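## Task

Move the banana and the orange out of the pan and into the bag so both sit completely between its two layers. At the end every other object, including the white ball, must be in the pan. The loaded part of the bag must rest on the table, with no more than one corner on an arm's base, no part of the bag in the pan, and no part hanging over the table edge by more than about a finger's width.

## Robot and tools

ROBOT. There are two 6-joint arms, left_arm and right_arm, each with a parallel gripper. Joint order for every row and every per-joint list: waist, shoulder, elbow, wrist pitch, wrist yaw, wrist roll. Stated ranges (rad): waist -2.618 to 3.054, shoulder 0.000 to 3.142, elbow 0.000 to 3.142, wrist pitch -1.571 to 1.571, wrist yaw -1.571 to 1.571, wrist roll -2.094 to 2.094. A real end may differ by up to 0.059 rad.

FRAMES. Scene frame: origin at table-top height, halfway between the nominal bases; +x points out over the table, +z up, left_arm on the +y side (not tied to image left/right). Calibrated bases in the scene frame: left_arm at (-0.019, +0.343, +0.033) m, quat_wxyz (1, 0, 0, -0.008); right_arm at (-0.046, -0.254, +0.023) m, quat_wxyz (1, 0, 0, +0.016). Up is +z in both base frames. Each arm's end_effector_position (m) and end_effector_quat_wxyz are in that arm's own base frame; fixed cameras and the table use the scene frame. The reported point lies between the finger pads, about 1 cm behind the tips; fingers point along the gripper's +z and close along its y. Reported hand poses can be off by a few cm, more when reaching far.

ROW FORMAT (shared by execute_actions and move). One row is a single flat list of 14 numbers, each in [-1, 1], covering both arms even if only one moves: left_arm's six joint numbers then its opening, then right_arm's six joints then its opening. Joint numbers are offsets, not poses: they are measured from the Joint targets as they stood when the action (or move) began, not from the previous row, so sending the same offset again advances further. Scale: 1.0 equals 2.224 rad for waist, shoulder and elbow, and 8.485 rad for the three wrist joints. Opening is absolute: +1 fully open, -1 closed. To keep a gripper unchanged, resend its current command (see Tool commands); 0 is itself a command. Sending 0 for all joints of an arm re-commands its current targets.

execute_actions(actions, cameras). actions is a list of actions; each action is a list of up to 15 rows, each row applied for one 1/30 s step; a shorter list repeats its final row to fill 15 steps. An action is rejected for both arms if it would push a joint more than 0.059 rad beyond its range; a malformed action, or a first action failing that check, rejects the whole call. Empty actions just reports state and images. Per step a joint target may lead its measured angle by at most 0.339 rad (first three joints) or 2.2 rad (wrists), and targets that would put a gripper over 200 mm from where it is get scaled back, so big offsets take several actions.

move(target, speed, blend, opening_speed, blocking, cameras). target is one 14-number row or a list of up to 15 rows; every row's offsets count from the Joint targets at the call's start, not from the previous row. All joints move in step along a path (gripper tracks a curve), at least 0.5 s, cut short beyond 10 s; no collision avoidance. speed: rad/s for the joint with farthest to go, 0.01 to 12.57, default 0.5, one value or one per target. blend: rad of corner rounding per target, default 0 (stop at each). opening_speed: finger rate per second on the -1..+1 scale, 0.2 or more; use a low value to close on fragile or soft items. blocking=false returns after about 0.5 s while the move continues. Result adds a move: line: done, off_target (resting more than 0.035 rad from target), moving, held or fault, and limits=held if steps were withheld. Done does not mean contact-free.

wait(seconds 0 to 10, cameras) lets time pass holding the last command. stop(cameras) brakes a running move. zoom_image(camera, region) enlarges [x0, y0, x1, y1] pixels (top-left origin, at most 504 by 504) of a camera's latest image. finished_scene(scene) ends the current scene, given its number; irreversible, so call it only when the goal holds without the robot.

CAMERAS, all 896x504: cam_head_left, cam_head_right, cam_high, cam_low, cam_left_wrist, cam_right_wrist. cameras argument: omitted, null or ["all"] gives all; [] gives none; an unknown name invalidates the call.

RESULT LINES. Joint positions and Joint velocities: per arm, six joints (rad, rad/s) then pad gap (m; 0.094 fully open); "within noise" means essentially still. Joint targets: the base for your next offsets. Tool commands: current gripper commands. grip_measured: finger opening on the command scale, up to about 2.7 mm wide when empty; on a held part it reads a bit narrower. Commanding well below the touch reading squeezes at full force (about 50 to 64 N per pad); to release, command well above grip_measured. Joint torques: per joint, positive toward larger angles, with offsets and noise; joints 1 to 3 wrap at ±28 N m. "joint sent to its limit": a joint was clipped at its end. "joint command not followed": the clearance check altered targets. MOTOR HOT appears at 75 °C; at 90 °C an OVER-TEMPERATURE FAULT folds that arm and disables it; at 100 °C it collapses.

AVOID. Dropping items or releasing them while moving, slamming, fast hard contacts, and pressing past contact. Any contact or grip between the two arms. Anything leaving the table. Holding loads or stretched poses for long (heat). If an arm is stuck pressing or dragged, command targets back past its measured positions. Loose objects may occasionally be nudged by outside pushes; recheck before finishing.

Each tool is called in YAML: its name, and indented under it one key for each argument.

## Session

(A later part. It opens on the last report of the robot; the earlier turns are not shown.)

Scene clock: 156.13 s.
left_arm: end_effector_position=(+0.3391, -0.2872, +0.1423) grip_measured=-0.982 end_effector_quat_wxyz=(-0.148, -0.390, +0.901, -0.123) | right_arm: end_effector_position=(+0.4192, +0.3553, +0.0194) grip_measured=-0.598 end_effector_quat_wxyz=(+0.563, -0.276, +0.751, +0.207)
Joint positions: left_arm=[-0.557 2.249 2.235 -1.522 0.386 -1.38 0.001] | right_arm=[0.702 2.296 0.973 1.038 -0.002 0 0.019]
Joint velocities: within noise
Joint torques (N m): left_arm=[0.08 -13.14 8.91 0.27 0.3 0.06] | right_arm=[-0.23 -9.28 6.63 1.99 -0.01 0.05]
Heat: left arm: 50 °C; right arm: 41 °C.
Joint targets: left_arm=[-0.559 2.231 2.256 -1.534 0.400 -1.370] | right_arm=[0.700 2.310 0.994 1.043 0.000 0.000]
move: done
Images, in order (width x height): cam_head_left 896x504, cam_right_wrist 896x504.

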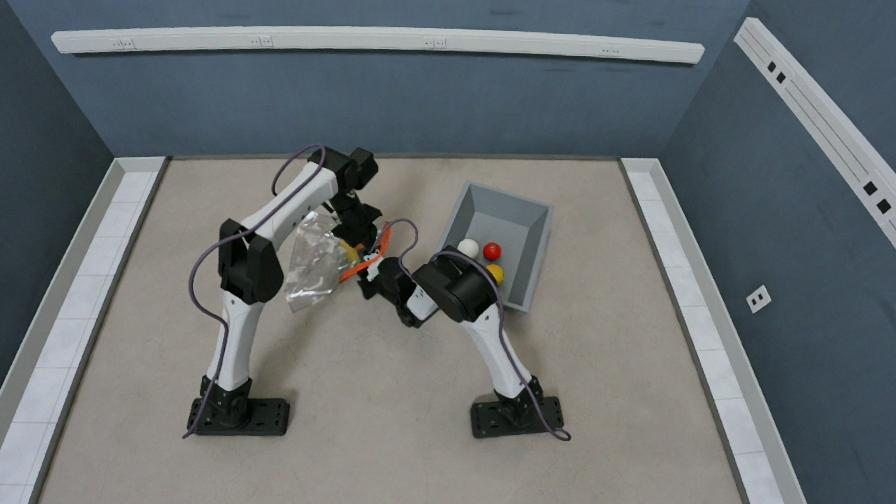

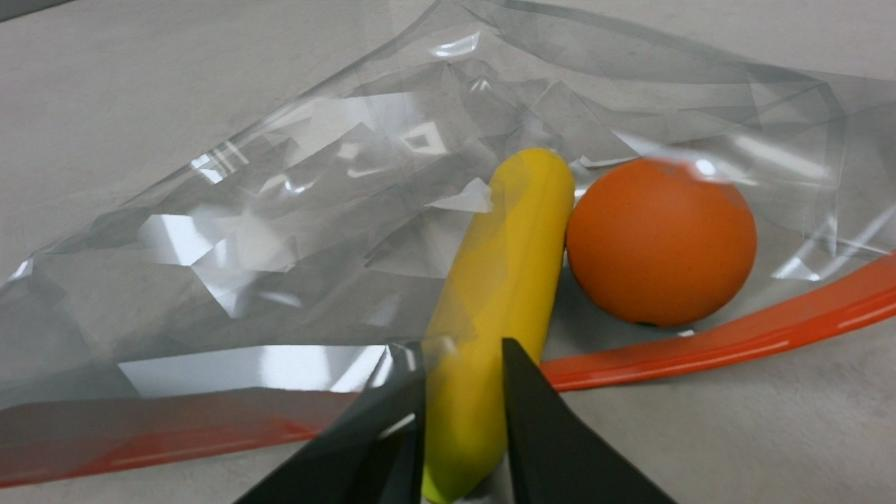

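move:
  target:
    - [0,0,0,0,0,0,-1,0,0,0,0,0,0,-0.75]
    - [0,0,0,0,0,0,-1,0,-0.0468,-0.0031,-0.0114,0,0,-0.75]
    - [0,0,0,0,0,0,-1,0,0.009,0.1165,-0.0282,0,0,-0.75]
  speed: [0.3,0.2,0.25]
  opening_speed: 0.5
  cameras: ["cam_right_wrist","cam_left_wrist","cam_low"]

Scene clock: 158.37 s.
left_arm: end_effector_position=(+0.3390, -0.2871, +0.1423) grip_measured=-0.982 end_effector_quat_wxyz=(-0.148, -0.390, +0.901, -0.122) | right_arm: end_effector_position=(+0.4264, +0.3614, +0.0296) grip_measured=-0.749 end_effector_quat_wxyz=(+0.549, -0.280, +0.761, +0.202)
Joint positions: left_arm=[-0.557 2.249 2.235 -1.522 0.386 -1.38 0.001] | right_arm=[0.702 2.256 1.026 0.91 -0.002 0 0.012]
Joint velocities: within noise
Joint torques (N m): left_arm=[0.06 -13.19 8.9 0.3 0.31 0.06] | right_arm=[0.05 -10.65 4.97 2 -0.03 0.03]
Heat: left arm: 50 °C; right arm: 42 °C.
Joint targets: left_arm=[-0.559 2.231 2.256 -1.534 0.400 -1.370] | right_arm=[0.702 2.256 1.025 0.917 -0.002 0.000]
move: held (right_arm; a check stopped the path); path passed 2 of 3 targets; limits=held; right_arm: the elbow is farthest, 0.227 rad from its target
joint command not followed: on one or more control steps a check withheld the commanded joint targets of the right arm, and it was not sent them on those steps.
cause: the commanded joint targets, or the way to them, would bring a part of the robot too close to another arm (this arm's wrist (the part past the wrist pitch) and the left arm's fingers, at the place that arm is still heading or pushing toward).
Images, in order (width x height): cam_low 896x504, cam_left_wrist 896x504, cam_right_wrist 896x504.

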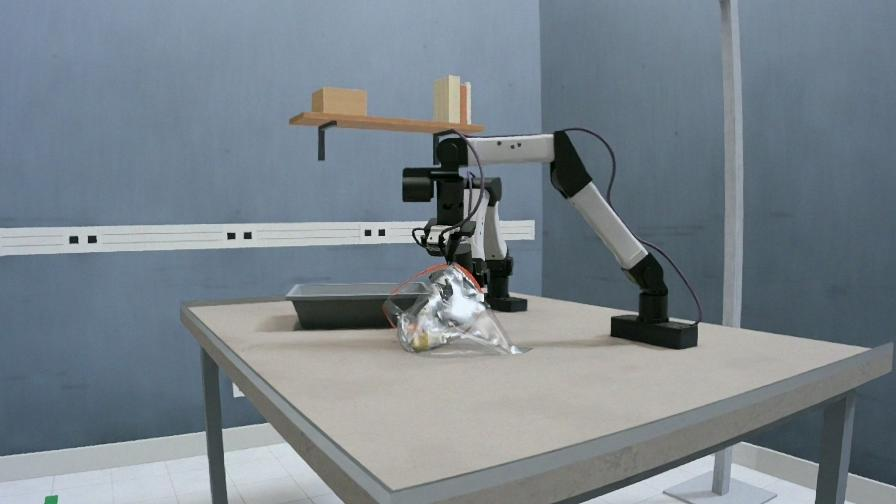

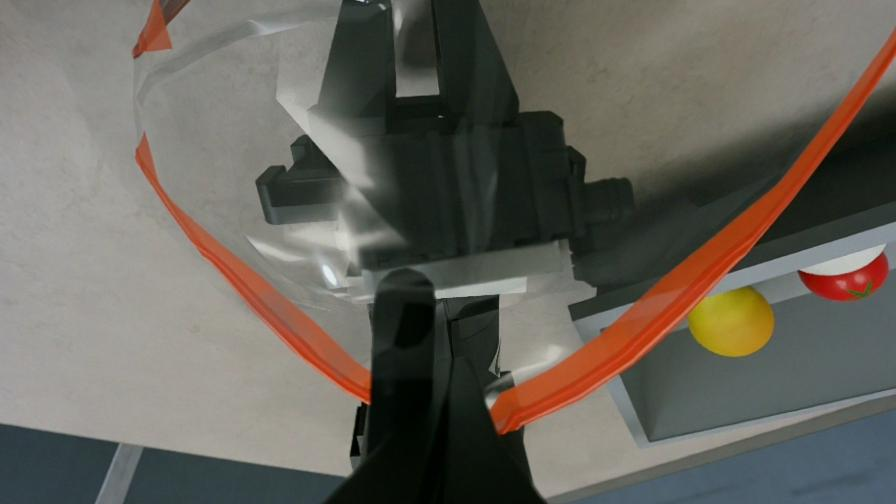

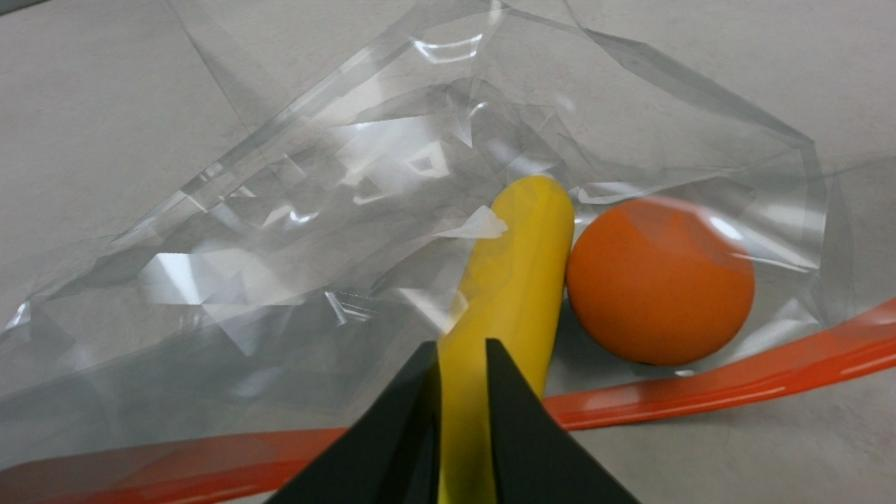

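move:
  target:
    - [0,0.0121,0.0559,-0.0115,0,0,-1,0,-0.0468,-0.1987,0.0445,0,0,-0.1]
    - [0,0.0121,0.0559,-0.0115,0,0,-1,0,-0.0468,-0.1987,0.0445,0,0,-0.6]
  speed: 0.3
  cameras: ["cam_right_wrist"]

move:
  target:
    - [0,0,0,0,0,0,-1,0,0.045,0.1376,-0.0241,0,0,-0.6]
    - [0,0,0,0,0,0,-1,0,0.103,0.2293,-0.033,0,0,-0.6]
    - [0,0,0,0,0,0,-1,0,0.1462,0.3107,-0.0371,0,0,-0.6]
  speed: 0.2
  blend: [0.03,0.03,0]
  cameras: ["cam_right_wrist","cam_left_wrist","cam_head_left"]

target 1 of 2 would take left_arm's wrist pitch more than 0.059 radians past the lower end of its range (-1.571 radians), so nothing of the call was run. Give that joint a number nearer 0 in that row, or first move the joint away from that end.
Scene clock: 159.47 s.
left_arm: end_effector_position=(+0.3390, -0.2871, +0.1423) grip_measured=-0.982 end_effector_quat_wxyz=(-0.148, -0.390, +0.901, -0.122) | right_arm: end_effector_position=(+0.4264, +0.3613, +0.0295) grip_measured=-0.749 end_effector_quat_wxyz=(+0.549, -0.280, +0.761, +0.202)
Joint positions: left_arm=[-0.557 2.249 2.235 -1.522 0.386 -1.38 0.001] | right_arm=[0.702 2.256 1.026 0.91 -0.002 0 0.012]
Joint velocities: within noise
Joint torques (N m): left_arm=[0.05 -13.16 8.9 0.29 0.31 0.06] | right_arm=[0.03 -10.63 4.98 2 -0.03 0.03]
Heat: left arm: 50 °C; right arm: 42 °C.
Joint targets: left_arm=[-0.559 2.231 2.256 -1.534 0.400 -1.370] | right_arm=[0.702 2.256 1.025 0.917 -0.002 0.000]
Tool commands: left_gripper/opening=-1.0 right_gripper/opening=-0.75

not run: a call was refused earlier in this reply.

Wp limit; set left wp delta 0 mostly.

move:
  target:
    - [0,0.0121,0.0559,-0.004,0,0,-1,0,-0.0468,-0.1987,0.0445,0,0,-0.1]
    - [0,0.0121,0.0559,-0.004,0,0,-1,0,-0.0468,-0.1987,0.0445,0,0,-0.6]
  speed: 0.3
  cameras: ["cam_right_wrist"]

move:
  target:
    - [0,0,0,0,0,0,-1,0,0.045,0.1376,-0.0241,0,0,-0.6]
    - [0,0,0,0,0,0,-1,0,0.103,0.2293,-0.033,0,0,-0.6]
    - [0,0,0,0,0,0,-1,0,0.1462,0.3107,-0.0371,0,0,-0.6]
  speed: 0.2
  blend: [0.03,0.03,0]
  cameras: ["cam_right_wrist","cam_left_wrist","cam_head_left"]

Scene clock: 162.33 s.
left_arm: end_effector_position=(+0.3493, -0.2936, +0.1742) grip_measured=-0.982 end_effector_quat_wxyz=(-0.123, -0.381, +0.903, -0.159) | right_arm: end_effector_position=(+0.3485, +0.2954, -0.0002) grip_measured=-0.599 end_effector_quat_wxyz=(+0.543, -0.281, +0.765, +0.200)
Joint positions: left_arm=[-0.557 2.249 2.359 -1.556 0.386 -1.38 0.001] | right_arm=[0.702 2.194 0.585 1.273 -0.002 0 0.019]
Joint velocities: within noise
Joint torques (N m): left_arm=[0.06 -11.04 8.79 0.5 0.29 0.06] | right_arm=[0.01 -11.89 2.86 2.14 -0.02 0.04]
Heat: left arm: 50 °C; right arm: 42 °C.
Joint targets: left_arm=[-0.559 2.258 2.380 -1.568 0.400 -1.370] | right_arm=[0.702 2.152 0.583 1.295 -0.002 0.000]
move: off_target (right_arm); target 2's new numbers were sent with right_arm's shoulder 0.042 rad from that target; right_arm: the shoulder is farthest, 0.042 rad from its target
Images, in order (width x height): cam_right_wrist 896x504.

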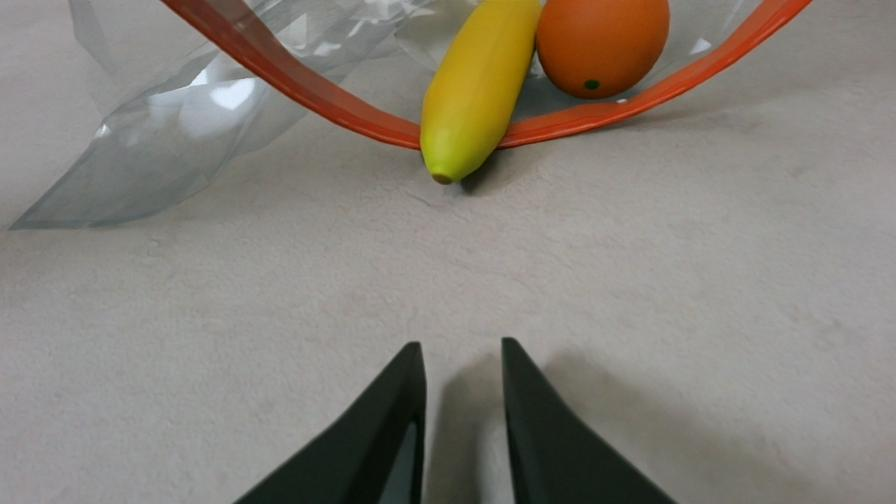

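Scene clock: 166.10 s.
left_arm: end_effector_position=(+0.3493, -0.2936, +0.1742) grip_measured=-0.982 end_effector_quat_wxyz=(-0.123, -0.381, +0.903, -0.159) | right_arm: end_effector_position=(+0.4636, +0.3929, +0.0177) grip_measured=-0.599 end_effector_quat_wxyz=(+0.586, -0.270, +0.733, +0.215)
Joint positions: left_arm=[-0.557 2.249 2.359 -1.556 0.386 -1.38 0.001] | right_arm=[0.702 2.46 1.251 0.985 -0.002 0 0.019]
Joint velocities: within noise
Joint torques (N m): left_arm=[0.06 -11.04 8.8 0.5 0.3 0.06] | right_arm=[0.03 -10.47 7.35 1.85 -0.03 0.05]
Heat: left arm: 49 °C; right arm: 43 °C.
Joint targets: left_arm=[-0.559 2.258 2.380 -1.568 0.400 -1.370] | right_arm=[0.702 2.477 1.274 0.980 -0.002 0.000]
move: done
Images, in order (width x height): cam_head_left 896x504, cam_left_wrist 896x504, cam_right_wrist 896x504.

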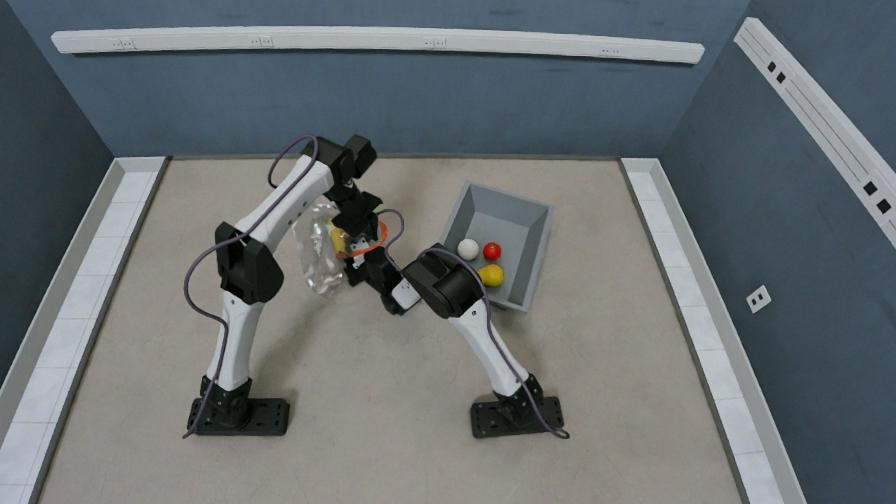

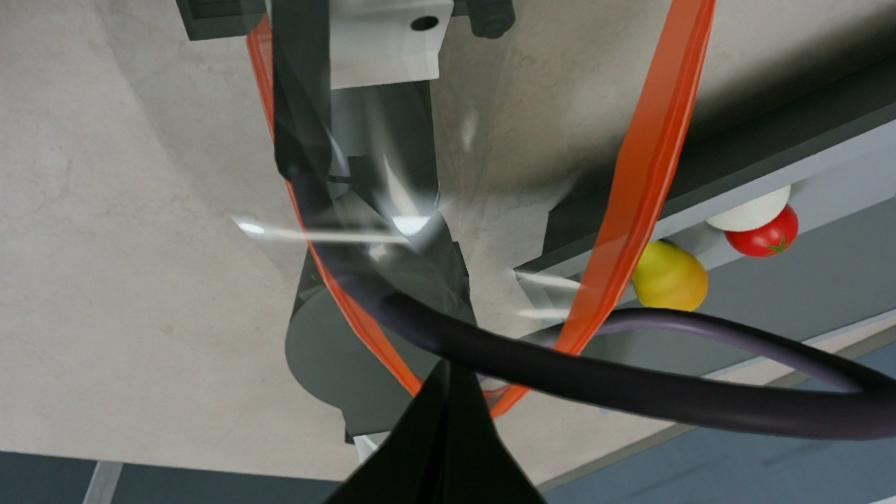

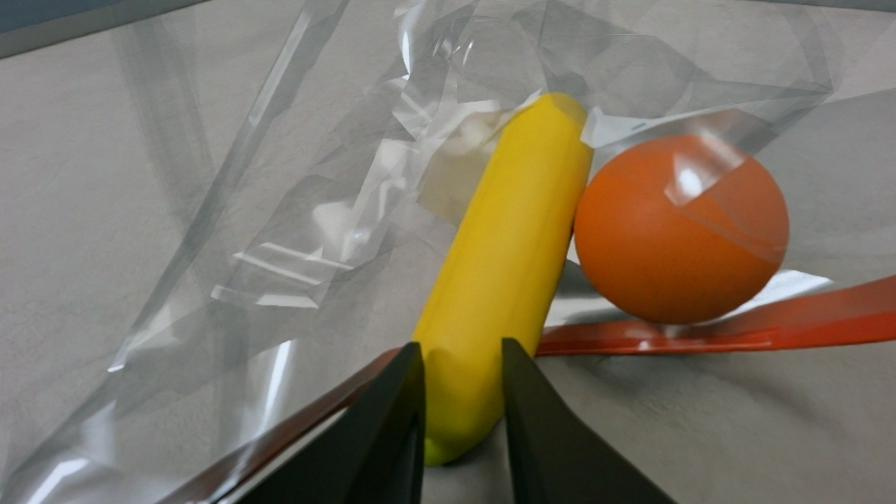

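move:
  target:
    - [0,0,0,0,0,0,-1,0,-0.1012,-0.1731,0.0130,0,0,-0.6]
    - [0,0,0,0,0,0,-1,0,-0.3471,-0.2491,-0.0668,0,0,0.2]
  speed: [0.25,0.5]
  blend: [0.03,0]
  cameras: ["cam_right_wrist","cam_left_wrist","cam_head_left","cam_low"]

zoom_image:
  camera: "cam_head_left"
  region: [280, 190, 440, 310]

zoom_image:
  camera: "cam_low"
  region: [330, 240, 570, 390]

Scene clock: 170.60 s.
left_arm: end_effector_position=(+0.3493, -0.2936, +0.1742) grip_measured=-0.982 end_effector_quat_wxyz=(-0.123, -0.381, +0.903, -0.159) | right_arm: end_effector_position=(+0.3408, +0.2889, +0.0578) grip_measured=+0.199 end_effector_quat_wxyz=(+0.436, -0.306, +0.831, +0.160)
Joint positions: left_arm=[-0.557 2.249 2.359 -1.556 0.386 -1.38 0.001] | right_arm=[0.702 1.738 0.725 0.409 -0.002 -0.002 0.056]
Joint velocities: within noise
Joint torques (N m): left_arm=[0.05 -11.03 8.81 0.5 0.3 0.07] | right_arm=[0.02 -10.14 5.41 1.8 -0.03 0.06]
Heat: left arm: 49 °C; right arm: 44 °C.
Joint targets: left_arm=[-0.559 2.258 2.380 -1.568 0.400 -1.370] | right_arm=[0.702 1.705 0.720 0.413 -0.002 0.000]
move: done
Images, in order (width x height): cam_head_left 896x504, cam_low 896x504, cam_left_wrist 896x504, cam_right_wrist 896x504.

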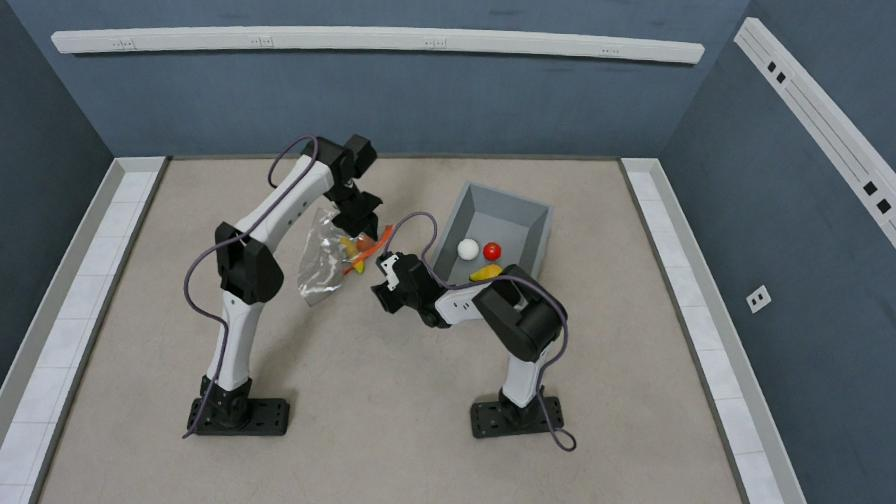

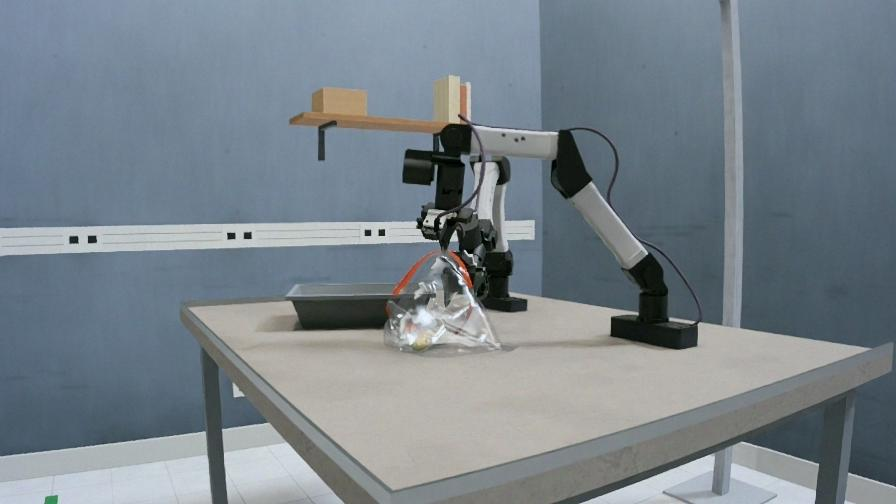

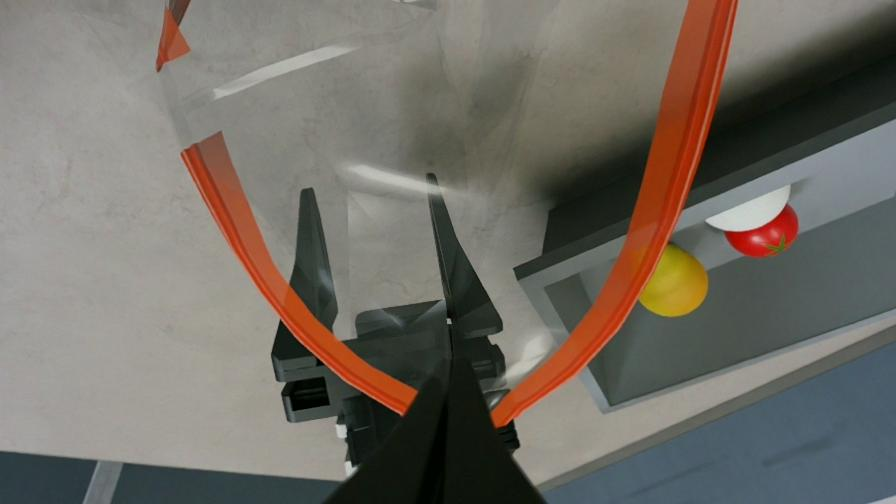

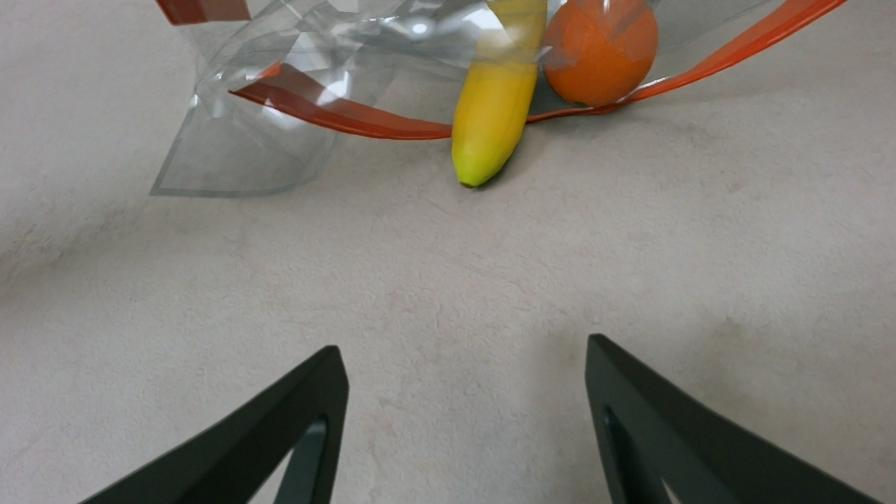

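Scaled by 3.150 from the camera's 896x504 image, which has a finer 1280x720 frame.

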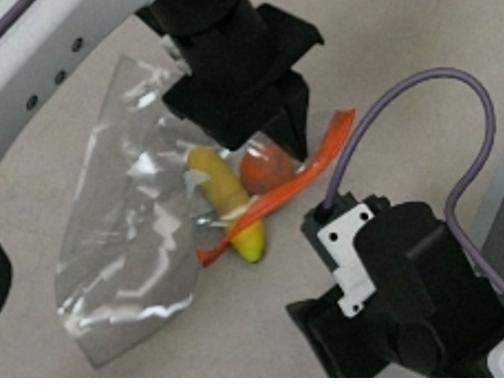

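Scaled by 2.100 from the camera's 896x504 image, which has a finer 1280x720 frame.

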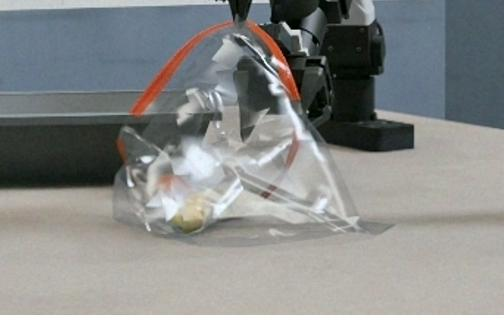

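move:
  target:
    - [0,0,0,0,0,0,-1,0.0441,0.1877,0.33,-0.061,0,0,0.4]
    - [0,0,0,0,0,0,-1,0.0441,0.3069,0.4685,-0.0661,0,0,0.4]
  speed: [0.5,0.25]
  cameras: ["cam_right_wrist","cam_left_wrist","cam_head_left"]

Scene clock: 173.03 s.
left_arm: end_effector_position=(+0.3520, -0.2933, +0.1759) grip_measured=-0.982 end_effector_quat_wxyz=(-0.119, -0.381, +0.902, -0.163) | right_arm: end_effector_position=(+0.3655, +0.3364, +0.0567) grip_measured=+0.399 end_effector_quat_wxyz=(+0.392, -0.330, +0.845, +0.154)
Joint positions: left_arm=[-0.554 2.249 2.366 -1.552 0.384 -1.38 0.001] | right_arm=[0.743 1.898 1.029 0.167 -0.002 -0.001 0.066]
Joint velocities: within noise
Joint torques (N m): left_arm=[-0.2 -11.07 8.2 0.48 0.32 0.07] | right_arm=[-0.1 -9.55 6.24 1.75 -0.03 0.04]
Heat: left arm: 48 °C; right arm: 44 °C.
Joint targets: left_arm=[-0.559 2.258 2.380 -1.567 0.400 -1.370] | right_arm=[0.743 1.892 1.028 0.176 -0.002 -0.001]
move: held (right_arm; a check stopped the path); path passed 0 of 2 targets; limits=held; right_arm: the elbow is farthest, 0.733 rad from its target
joint command not followed: on one or more control steps a check withheld the commanded joint targets of the right arm, and it was not sent them on those steps.
cause: the commanded joint targets, or the way to them, would bring a part of the robot too close to another arm (this arm's wrist (the part past the wrist pitch) and the left arm's fingers, at the place that arm is still heading or pushing toward).
Images, in order (width x height): cam_head_left 896x504, cam_left_wrist 896x504, cam_right_wrist 896x504.

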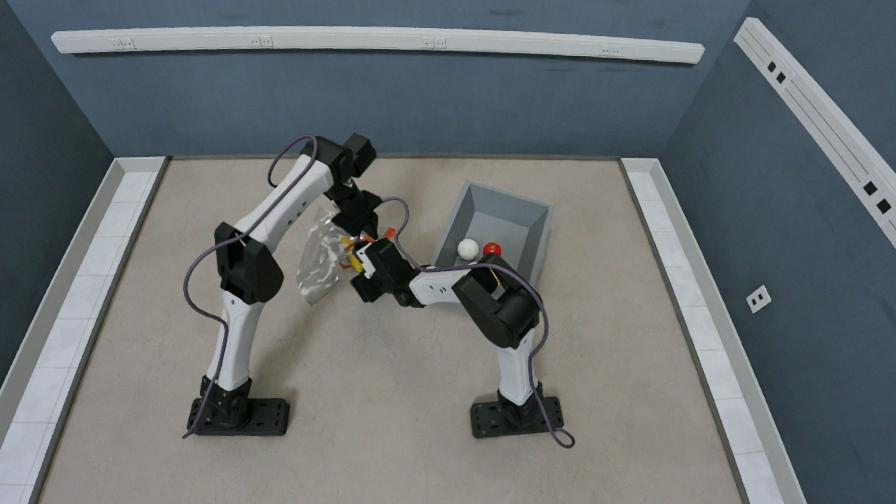

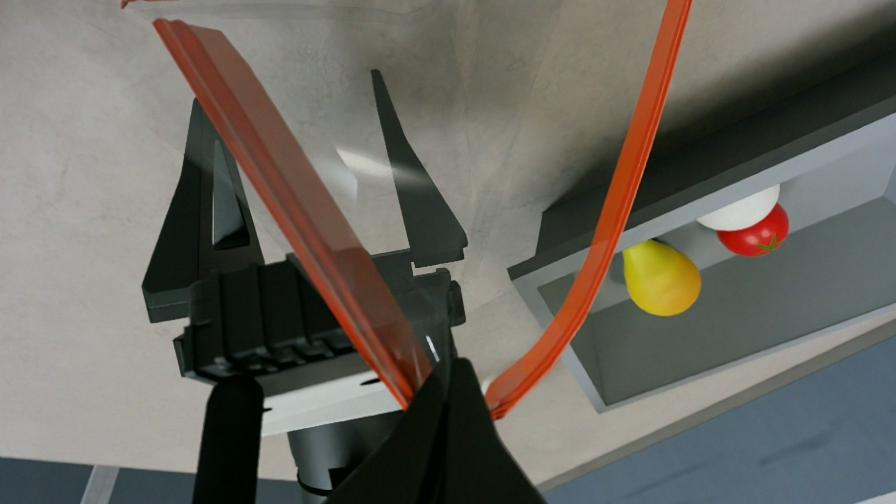

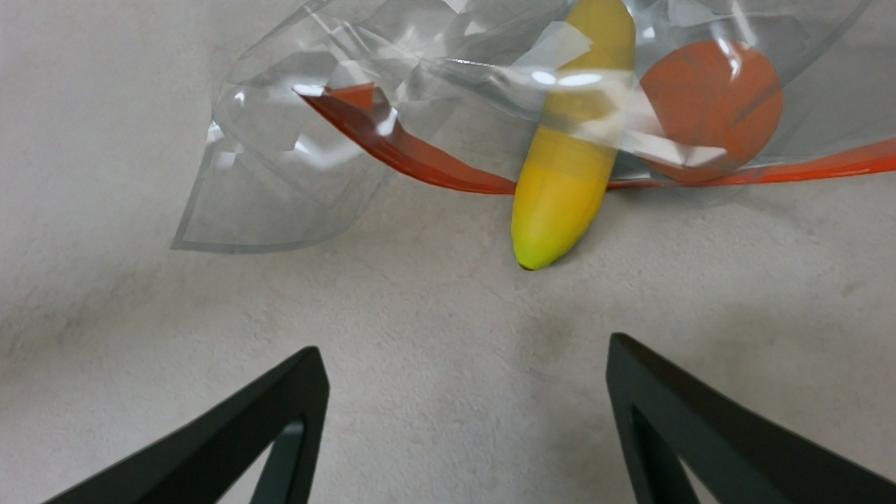

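move:
  target:
    - [0,0,0,0,0,0,-1,0,-0.0841,-0.1385,0.0279,0,0,0.4]
    - [0,0,0,0,0,0,-1,0,-0.5076,-0.156,-0.101,0,0,0.4]
  speed: [0.4,0.8]
  blend: [0.05,0]
  cameras: []

move:
  target: [0,-0.071,0.0045,0.0008,0,0,-1,0,0,0,0,0,0,0.4]
  speed: 0.1
  cameras: ["cam_right_wrist","cam_left_wrist","cam_head_left","cam_low"]

zoom_image:
  camera: "cam_low"
  region: [330, 200, 570, 390]

zoom_image:
  camera: "cam_head_left"
  region: [280, 190, 440, 310]

Scene clock: 177.13 s.
left_arm: end_effector_position=(+0.3512, -0.2928, +0.1758) grip_measured=-0.982 end_effector_quat_wxyz=(-0.120, -0.382, +0.902, -0.161) | right_arm: end_effector_position=(+0.1883, +0.1735, +0.1658) grip_measured=+0.399 end_effector_quat_wxyz=(+0.365, -0.335, +0.857, +0.143)
Joint positions: left_arm=[-0.554 2.249 2.366 -1.556 0.384 -1.38 0.001] | right_arm=[0.743 0.766 0.684 -0.684 -0.002 -0.001 0.066]
Joint velocities: within noise
Joint torques (N m): left_arm=[-0.18 -11 8.16 0.52 0.32 0.07] | right_arm=[0.01 -0.98 6.99 1.66 -0.03 0.04]
Heat: left arm: 48 °C; right arm: 44 °C.
Joint targets: left_arm=[-0.559 2.258 2.380 -1.568 0.400 -1.370] | right_arm=[0.743 0.763 0.681 -0.682 -0.002 -0.001]
move: done
No camera images: "cameras" was empty.

Scene clock: 179.07 s.
left_arm: end_effector_position=(+0.3430, -0.2878, +0.2265) grip_measured=-0.982 end_effector_quat_wxyz=(-0.086, -0.369, +0.902, -0.209) | right_arm: end_effector_position=(+0.1882, +0.1734, +0.1657) grip_measured=+0.399 end_effector_quat_wxyz=(+0.364, -0.335, +0.857, +0.143)
Joint positions: left_arm=[-0.554 2.134 2.37 -1.556 0.384 -1.38 0.001] | right_arm=[0.743 0.766 0.684 -0.685 -0.002 -0.001 0.066]
Joint velocities: within noise
Joint torques (N m): left_arm=[-0.16 -13.35 8.61 0.86 0.32 0.07] | right_arm=[-0.01 -1.01 6.99 1.64 -0.03 0.04]
Heat: left arm: 48 °C; right arm: 43 °C.
Joint targets: left_arm=[-0.559 2.100 2.390 -1.561 0.400 -1.370] | right_arm=[0.743 0.763 0.681 -0.681 -0.002 -0.001]
move: done
Images, in order (width x height): cam_head_left 896x504, cam_low 896x504, cam_left_wrist 896x504, cam_right_wrist 896x504.

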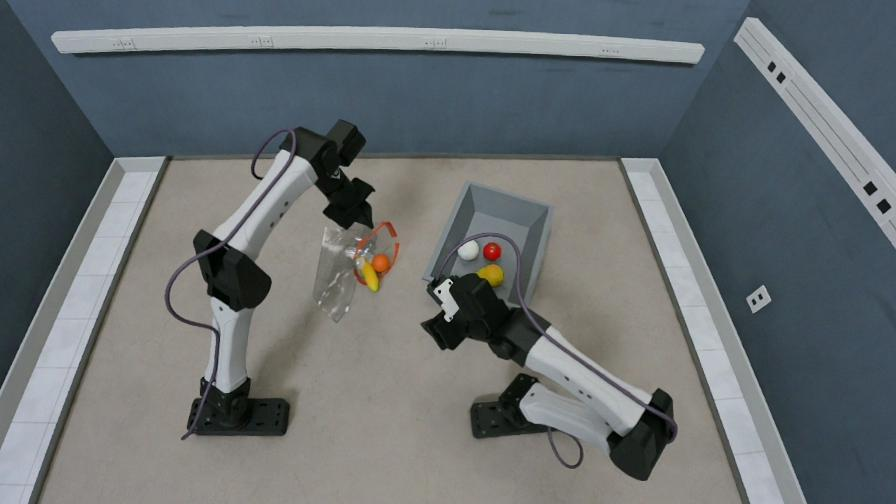

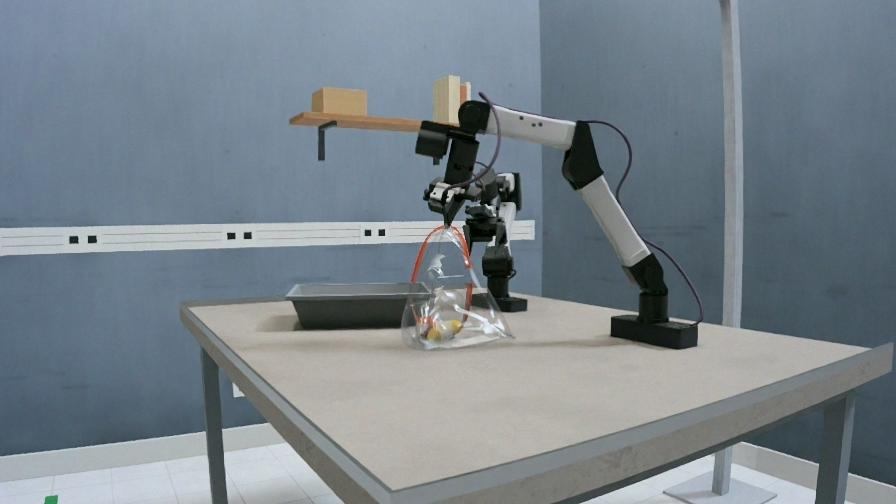

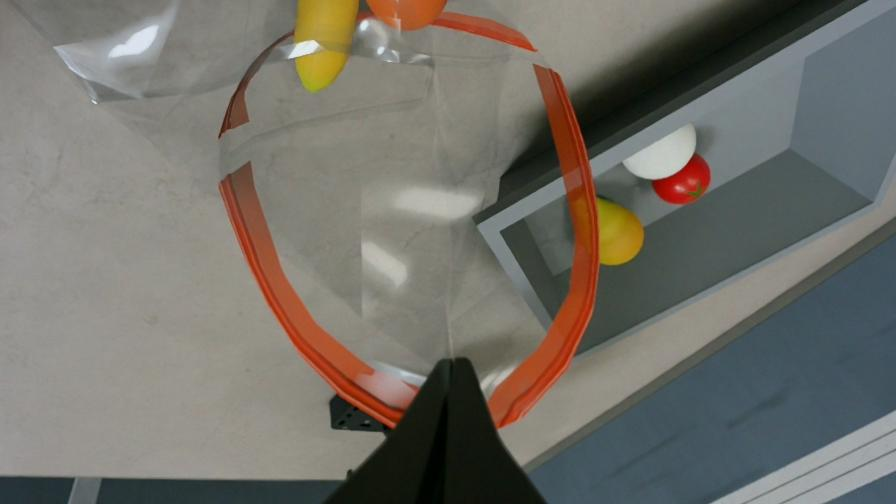

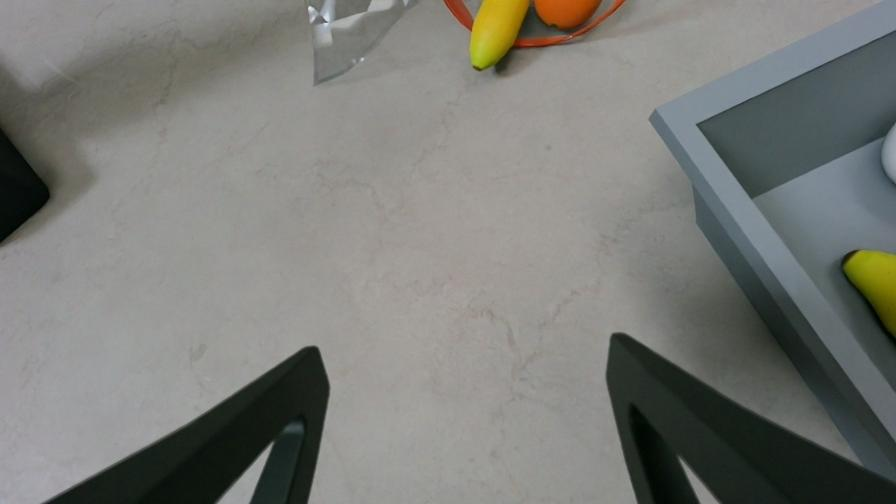

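Scaled by 2.100 from the camera's 896x504 image, which has a finer 1280x720 frame.

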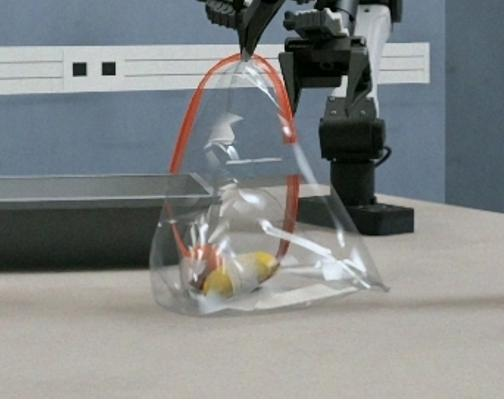

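Scaled by 3.150 from the camera's 896x504 image, which has a finer 1280x720 frame.

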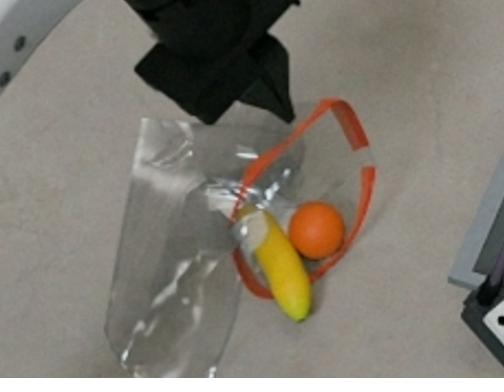

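move:
  target: [0,-0.071,-0.0045,0,0,0,-1,0,0,0,0,0,0,0.4]
  speed: 0.08
  cameras: ["cam_left_wrist","cam_head_left","cam_low"]

zoom_image:
  camera: "cam_low"
  region: [330, 200, 570, 390]

zoom_image:
  camera: "cam_head_left"
  region: [280, 190, 440, 310]

Scene clock: 181.70 s.
left_arm: end_effector_position=(+0.3229, -0.2753, +0.2930) grip_measured=-0.982 end_effector_quat_wxyz=(-0.040, -0.350, +0.896, -0.272) | right_arm: end_effector_position=(+0.1882, +0.1734, +0.1657) grip_measured=+0.399 end_effector_quat_wxyz=(+0.364, -0.335, +0.857, +0.143)
Joint positions: left_arm=[-0.554 1.972 2.37 -1.556 0.384 -1.38 0.001] | right_arm=[0.743 0.766 0.684 -0.685 -0.002 -0.001 0.066]
Joint velocities: within noise
Joint torques (N m): left_arm=[-0.2 -11.56 7.35 1.2 0.3 0.07] | right_arm=[-0.02 -0.99 7.01 1.64 -0.03 0.04]
Heat: left arm: 49 °C; right arm: 42 °C.
Joint targets: left_arm=[-0.559 1.942 2.380 -1.561 0.400 -1.370] | right_arm=[0.743 0.763 0.681 -0.681 -0.002 -0.001]
move: done
Images, in order (width x height): cam_head_left 896x504, cam_low 896x504, cam_left_wrist 896x504.

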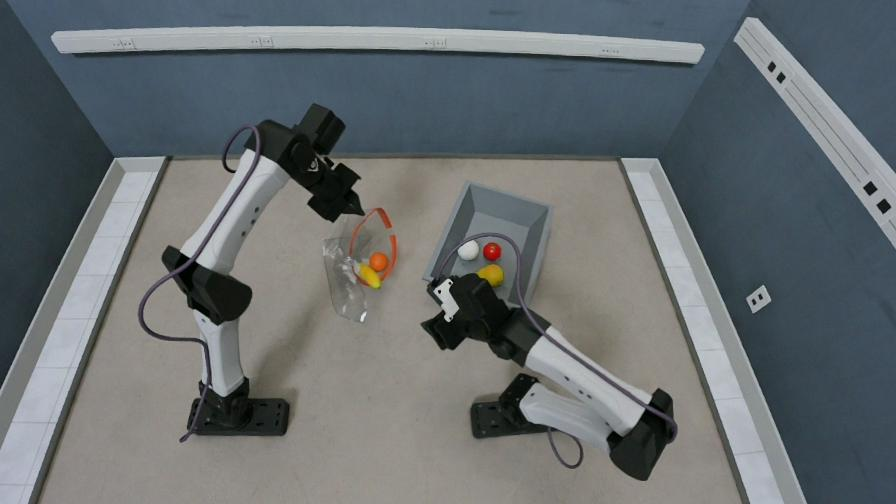

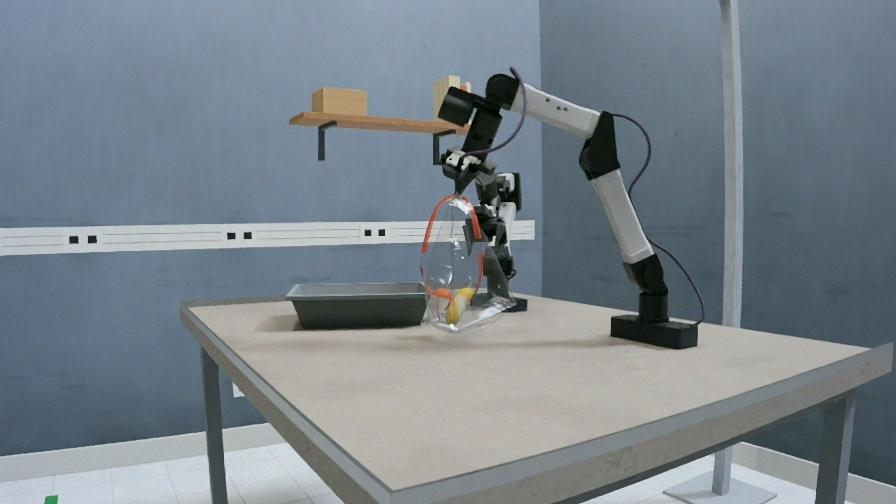

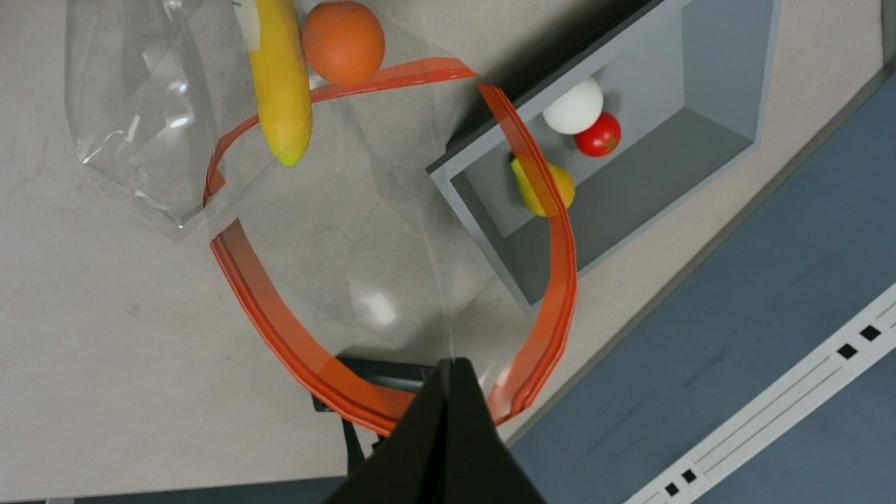

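Scaled by 2.100 from the camera's 896x504 image, which has a finer 1280x720 frame.

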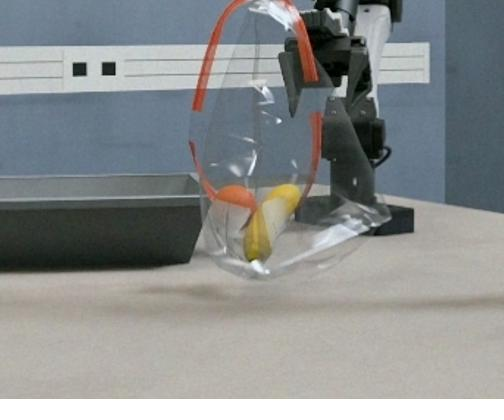

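Scaled by 3.150 from the camera's 896x504 image, which has a finer 1280x720 frame.

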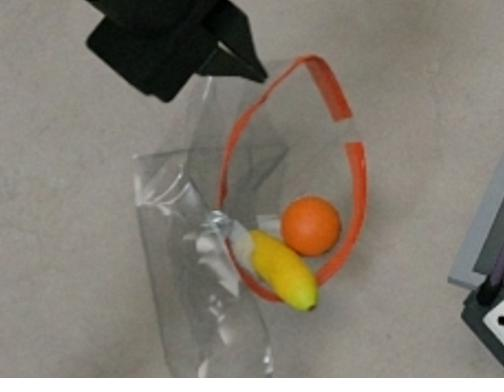

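move:
  target: [0,-0.0585,-0.0045,0.0,0,0,-1,0,0,0,0,0,0,0.4]
  speed: 0.06
  cameras: ["cam_left_wrist","cam_head_left","cam_low"]

zoom_image:
  camera: "cam_low"
  region: [330, 180, 570, 390]

zoom_image:
  camera: "cam_head_left"
  region: [280, 190, 440, 350]

Scene clock: 184.63 s.
left_arm: end_effector_position=(+0.2995, -0.2609, +0.3445) grip_measured=-0.982 end_effector_quat_wxyz=(-0.001, -0.332, +0.886, -0.322) | right_arm: end_effector_position=(+0.1882, +0.1734, +0.1657) grip_measured=+0.399 end_effector_quat_wxyz=(+0.364, -0.335, +0.857, +0.143)
Joint positions: left_arm=[-0.554 1.839 2.37 -1.556 0.384 -1.38 0.001] | right_arm=[0.743 0.766 0.684 -0.685 -0.002 -0.001 0.066]
Joint velocities: left_arm=[-0.007 -0.002 -0.002 -0.037 -0.037 -0.168 0] | right_arm=[within noise]
Joint torques (N m): left_arm=[-0.18 -9.89 6.02 1.46 0.29 0.09] | right_arm=[-0.01 -1.01 6.99 1.64 -0.03 0.04]
Heat: left arm: 49 °C; right arm: 42 °C.
Joint targets: left_arm=[-0.559 1.812 2.370 -1.561 0.400 -1.370] | right_arm=[0.743 0.763 0.681 -0.681 -0.002 -0.001]
move: done
Images, in order (width x height): cam_head_left 896x504, cam_low 896x504, cam_left_wrist 896x504.

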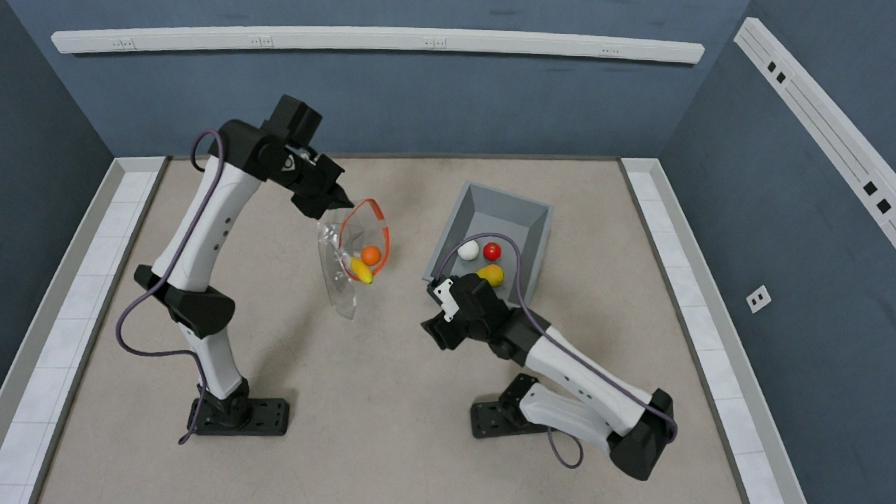

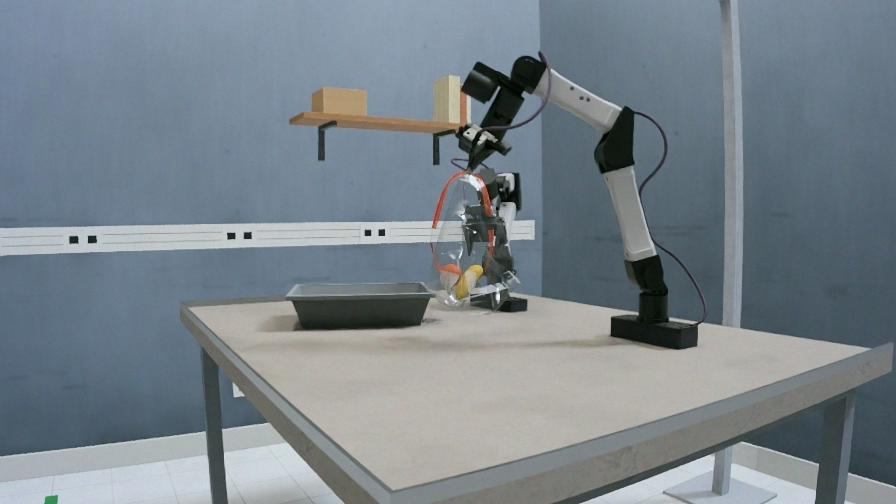

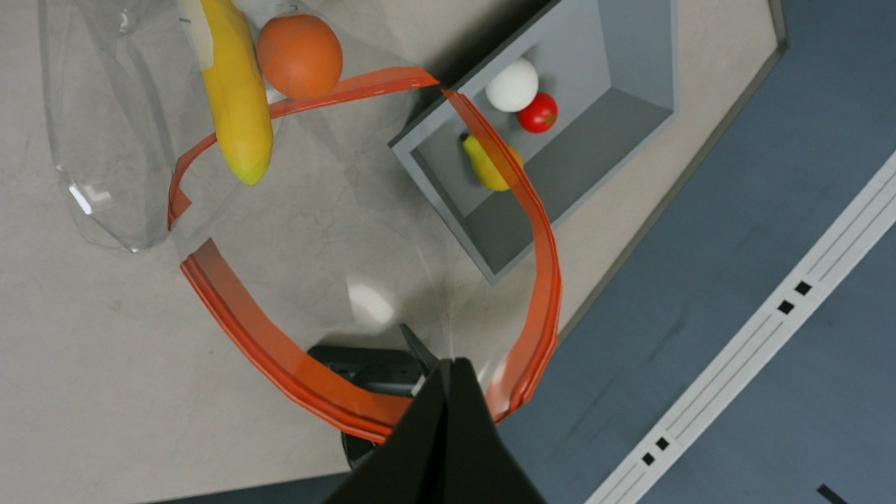

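Scaled by 2.100 from the camera's 896x504 image, which has a finer 1280x720 frame.

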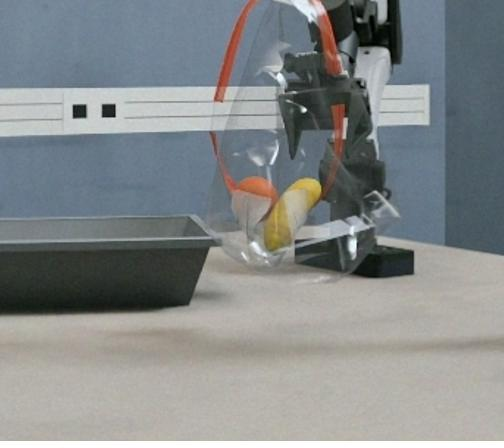

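Scaled by 3.150 from the camera's 896x504 image, which has a finer 1280x720 frame.

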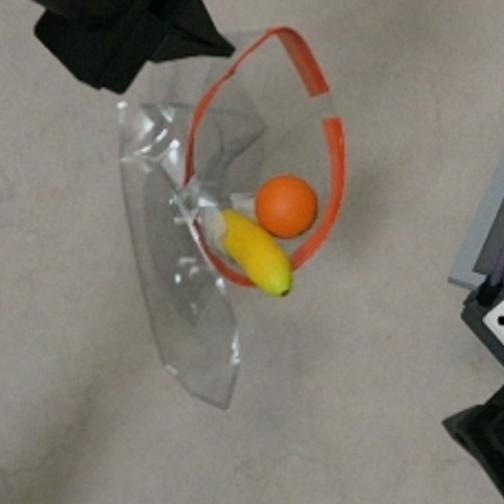

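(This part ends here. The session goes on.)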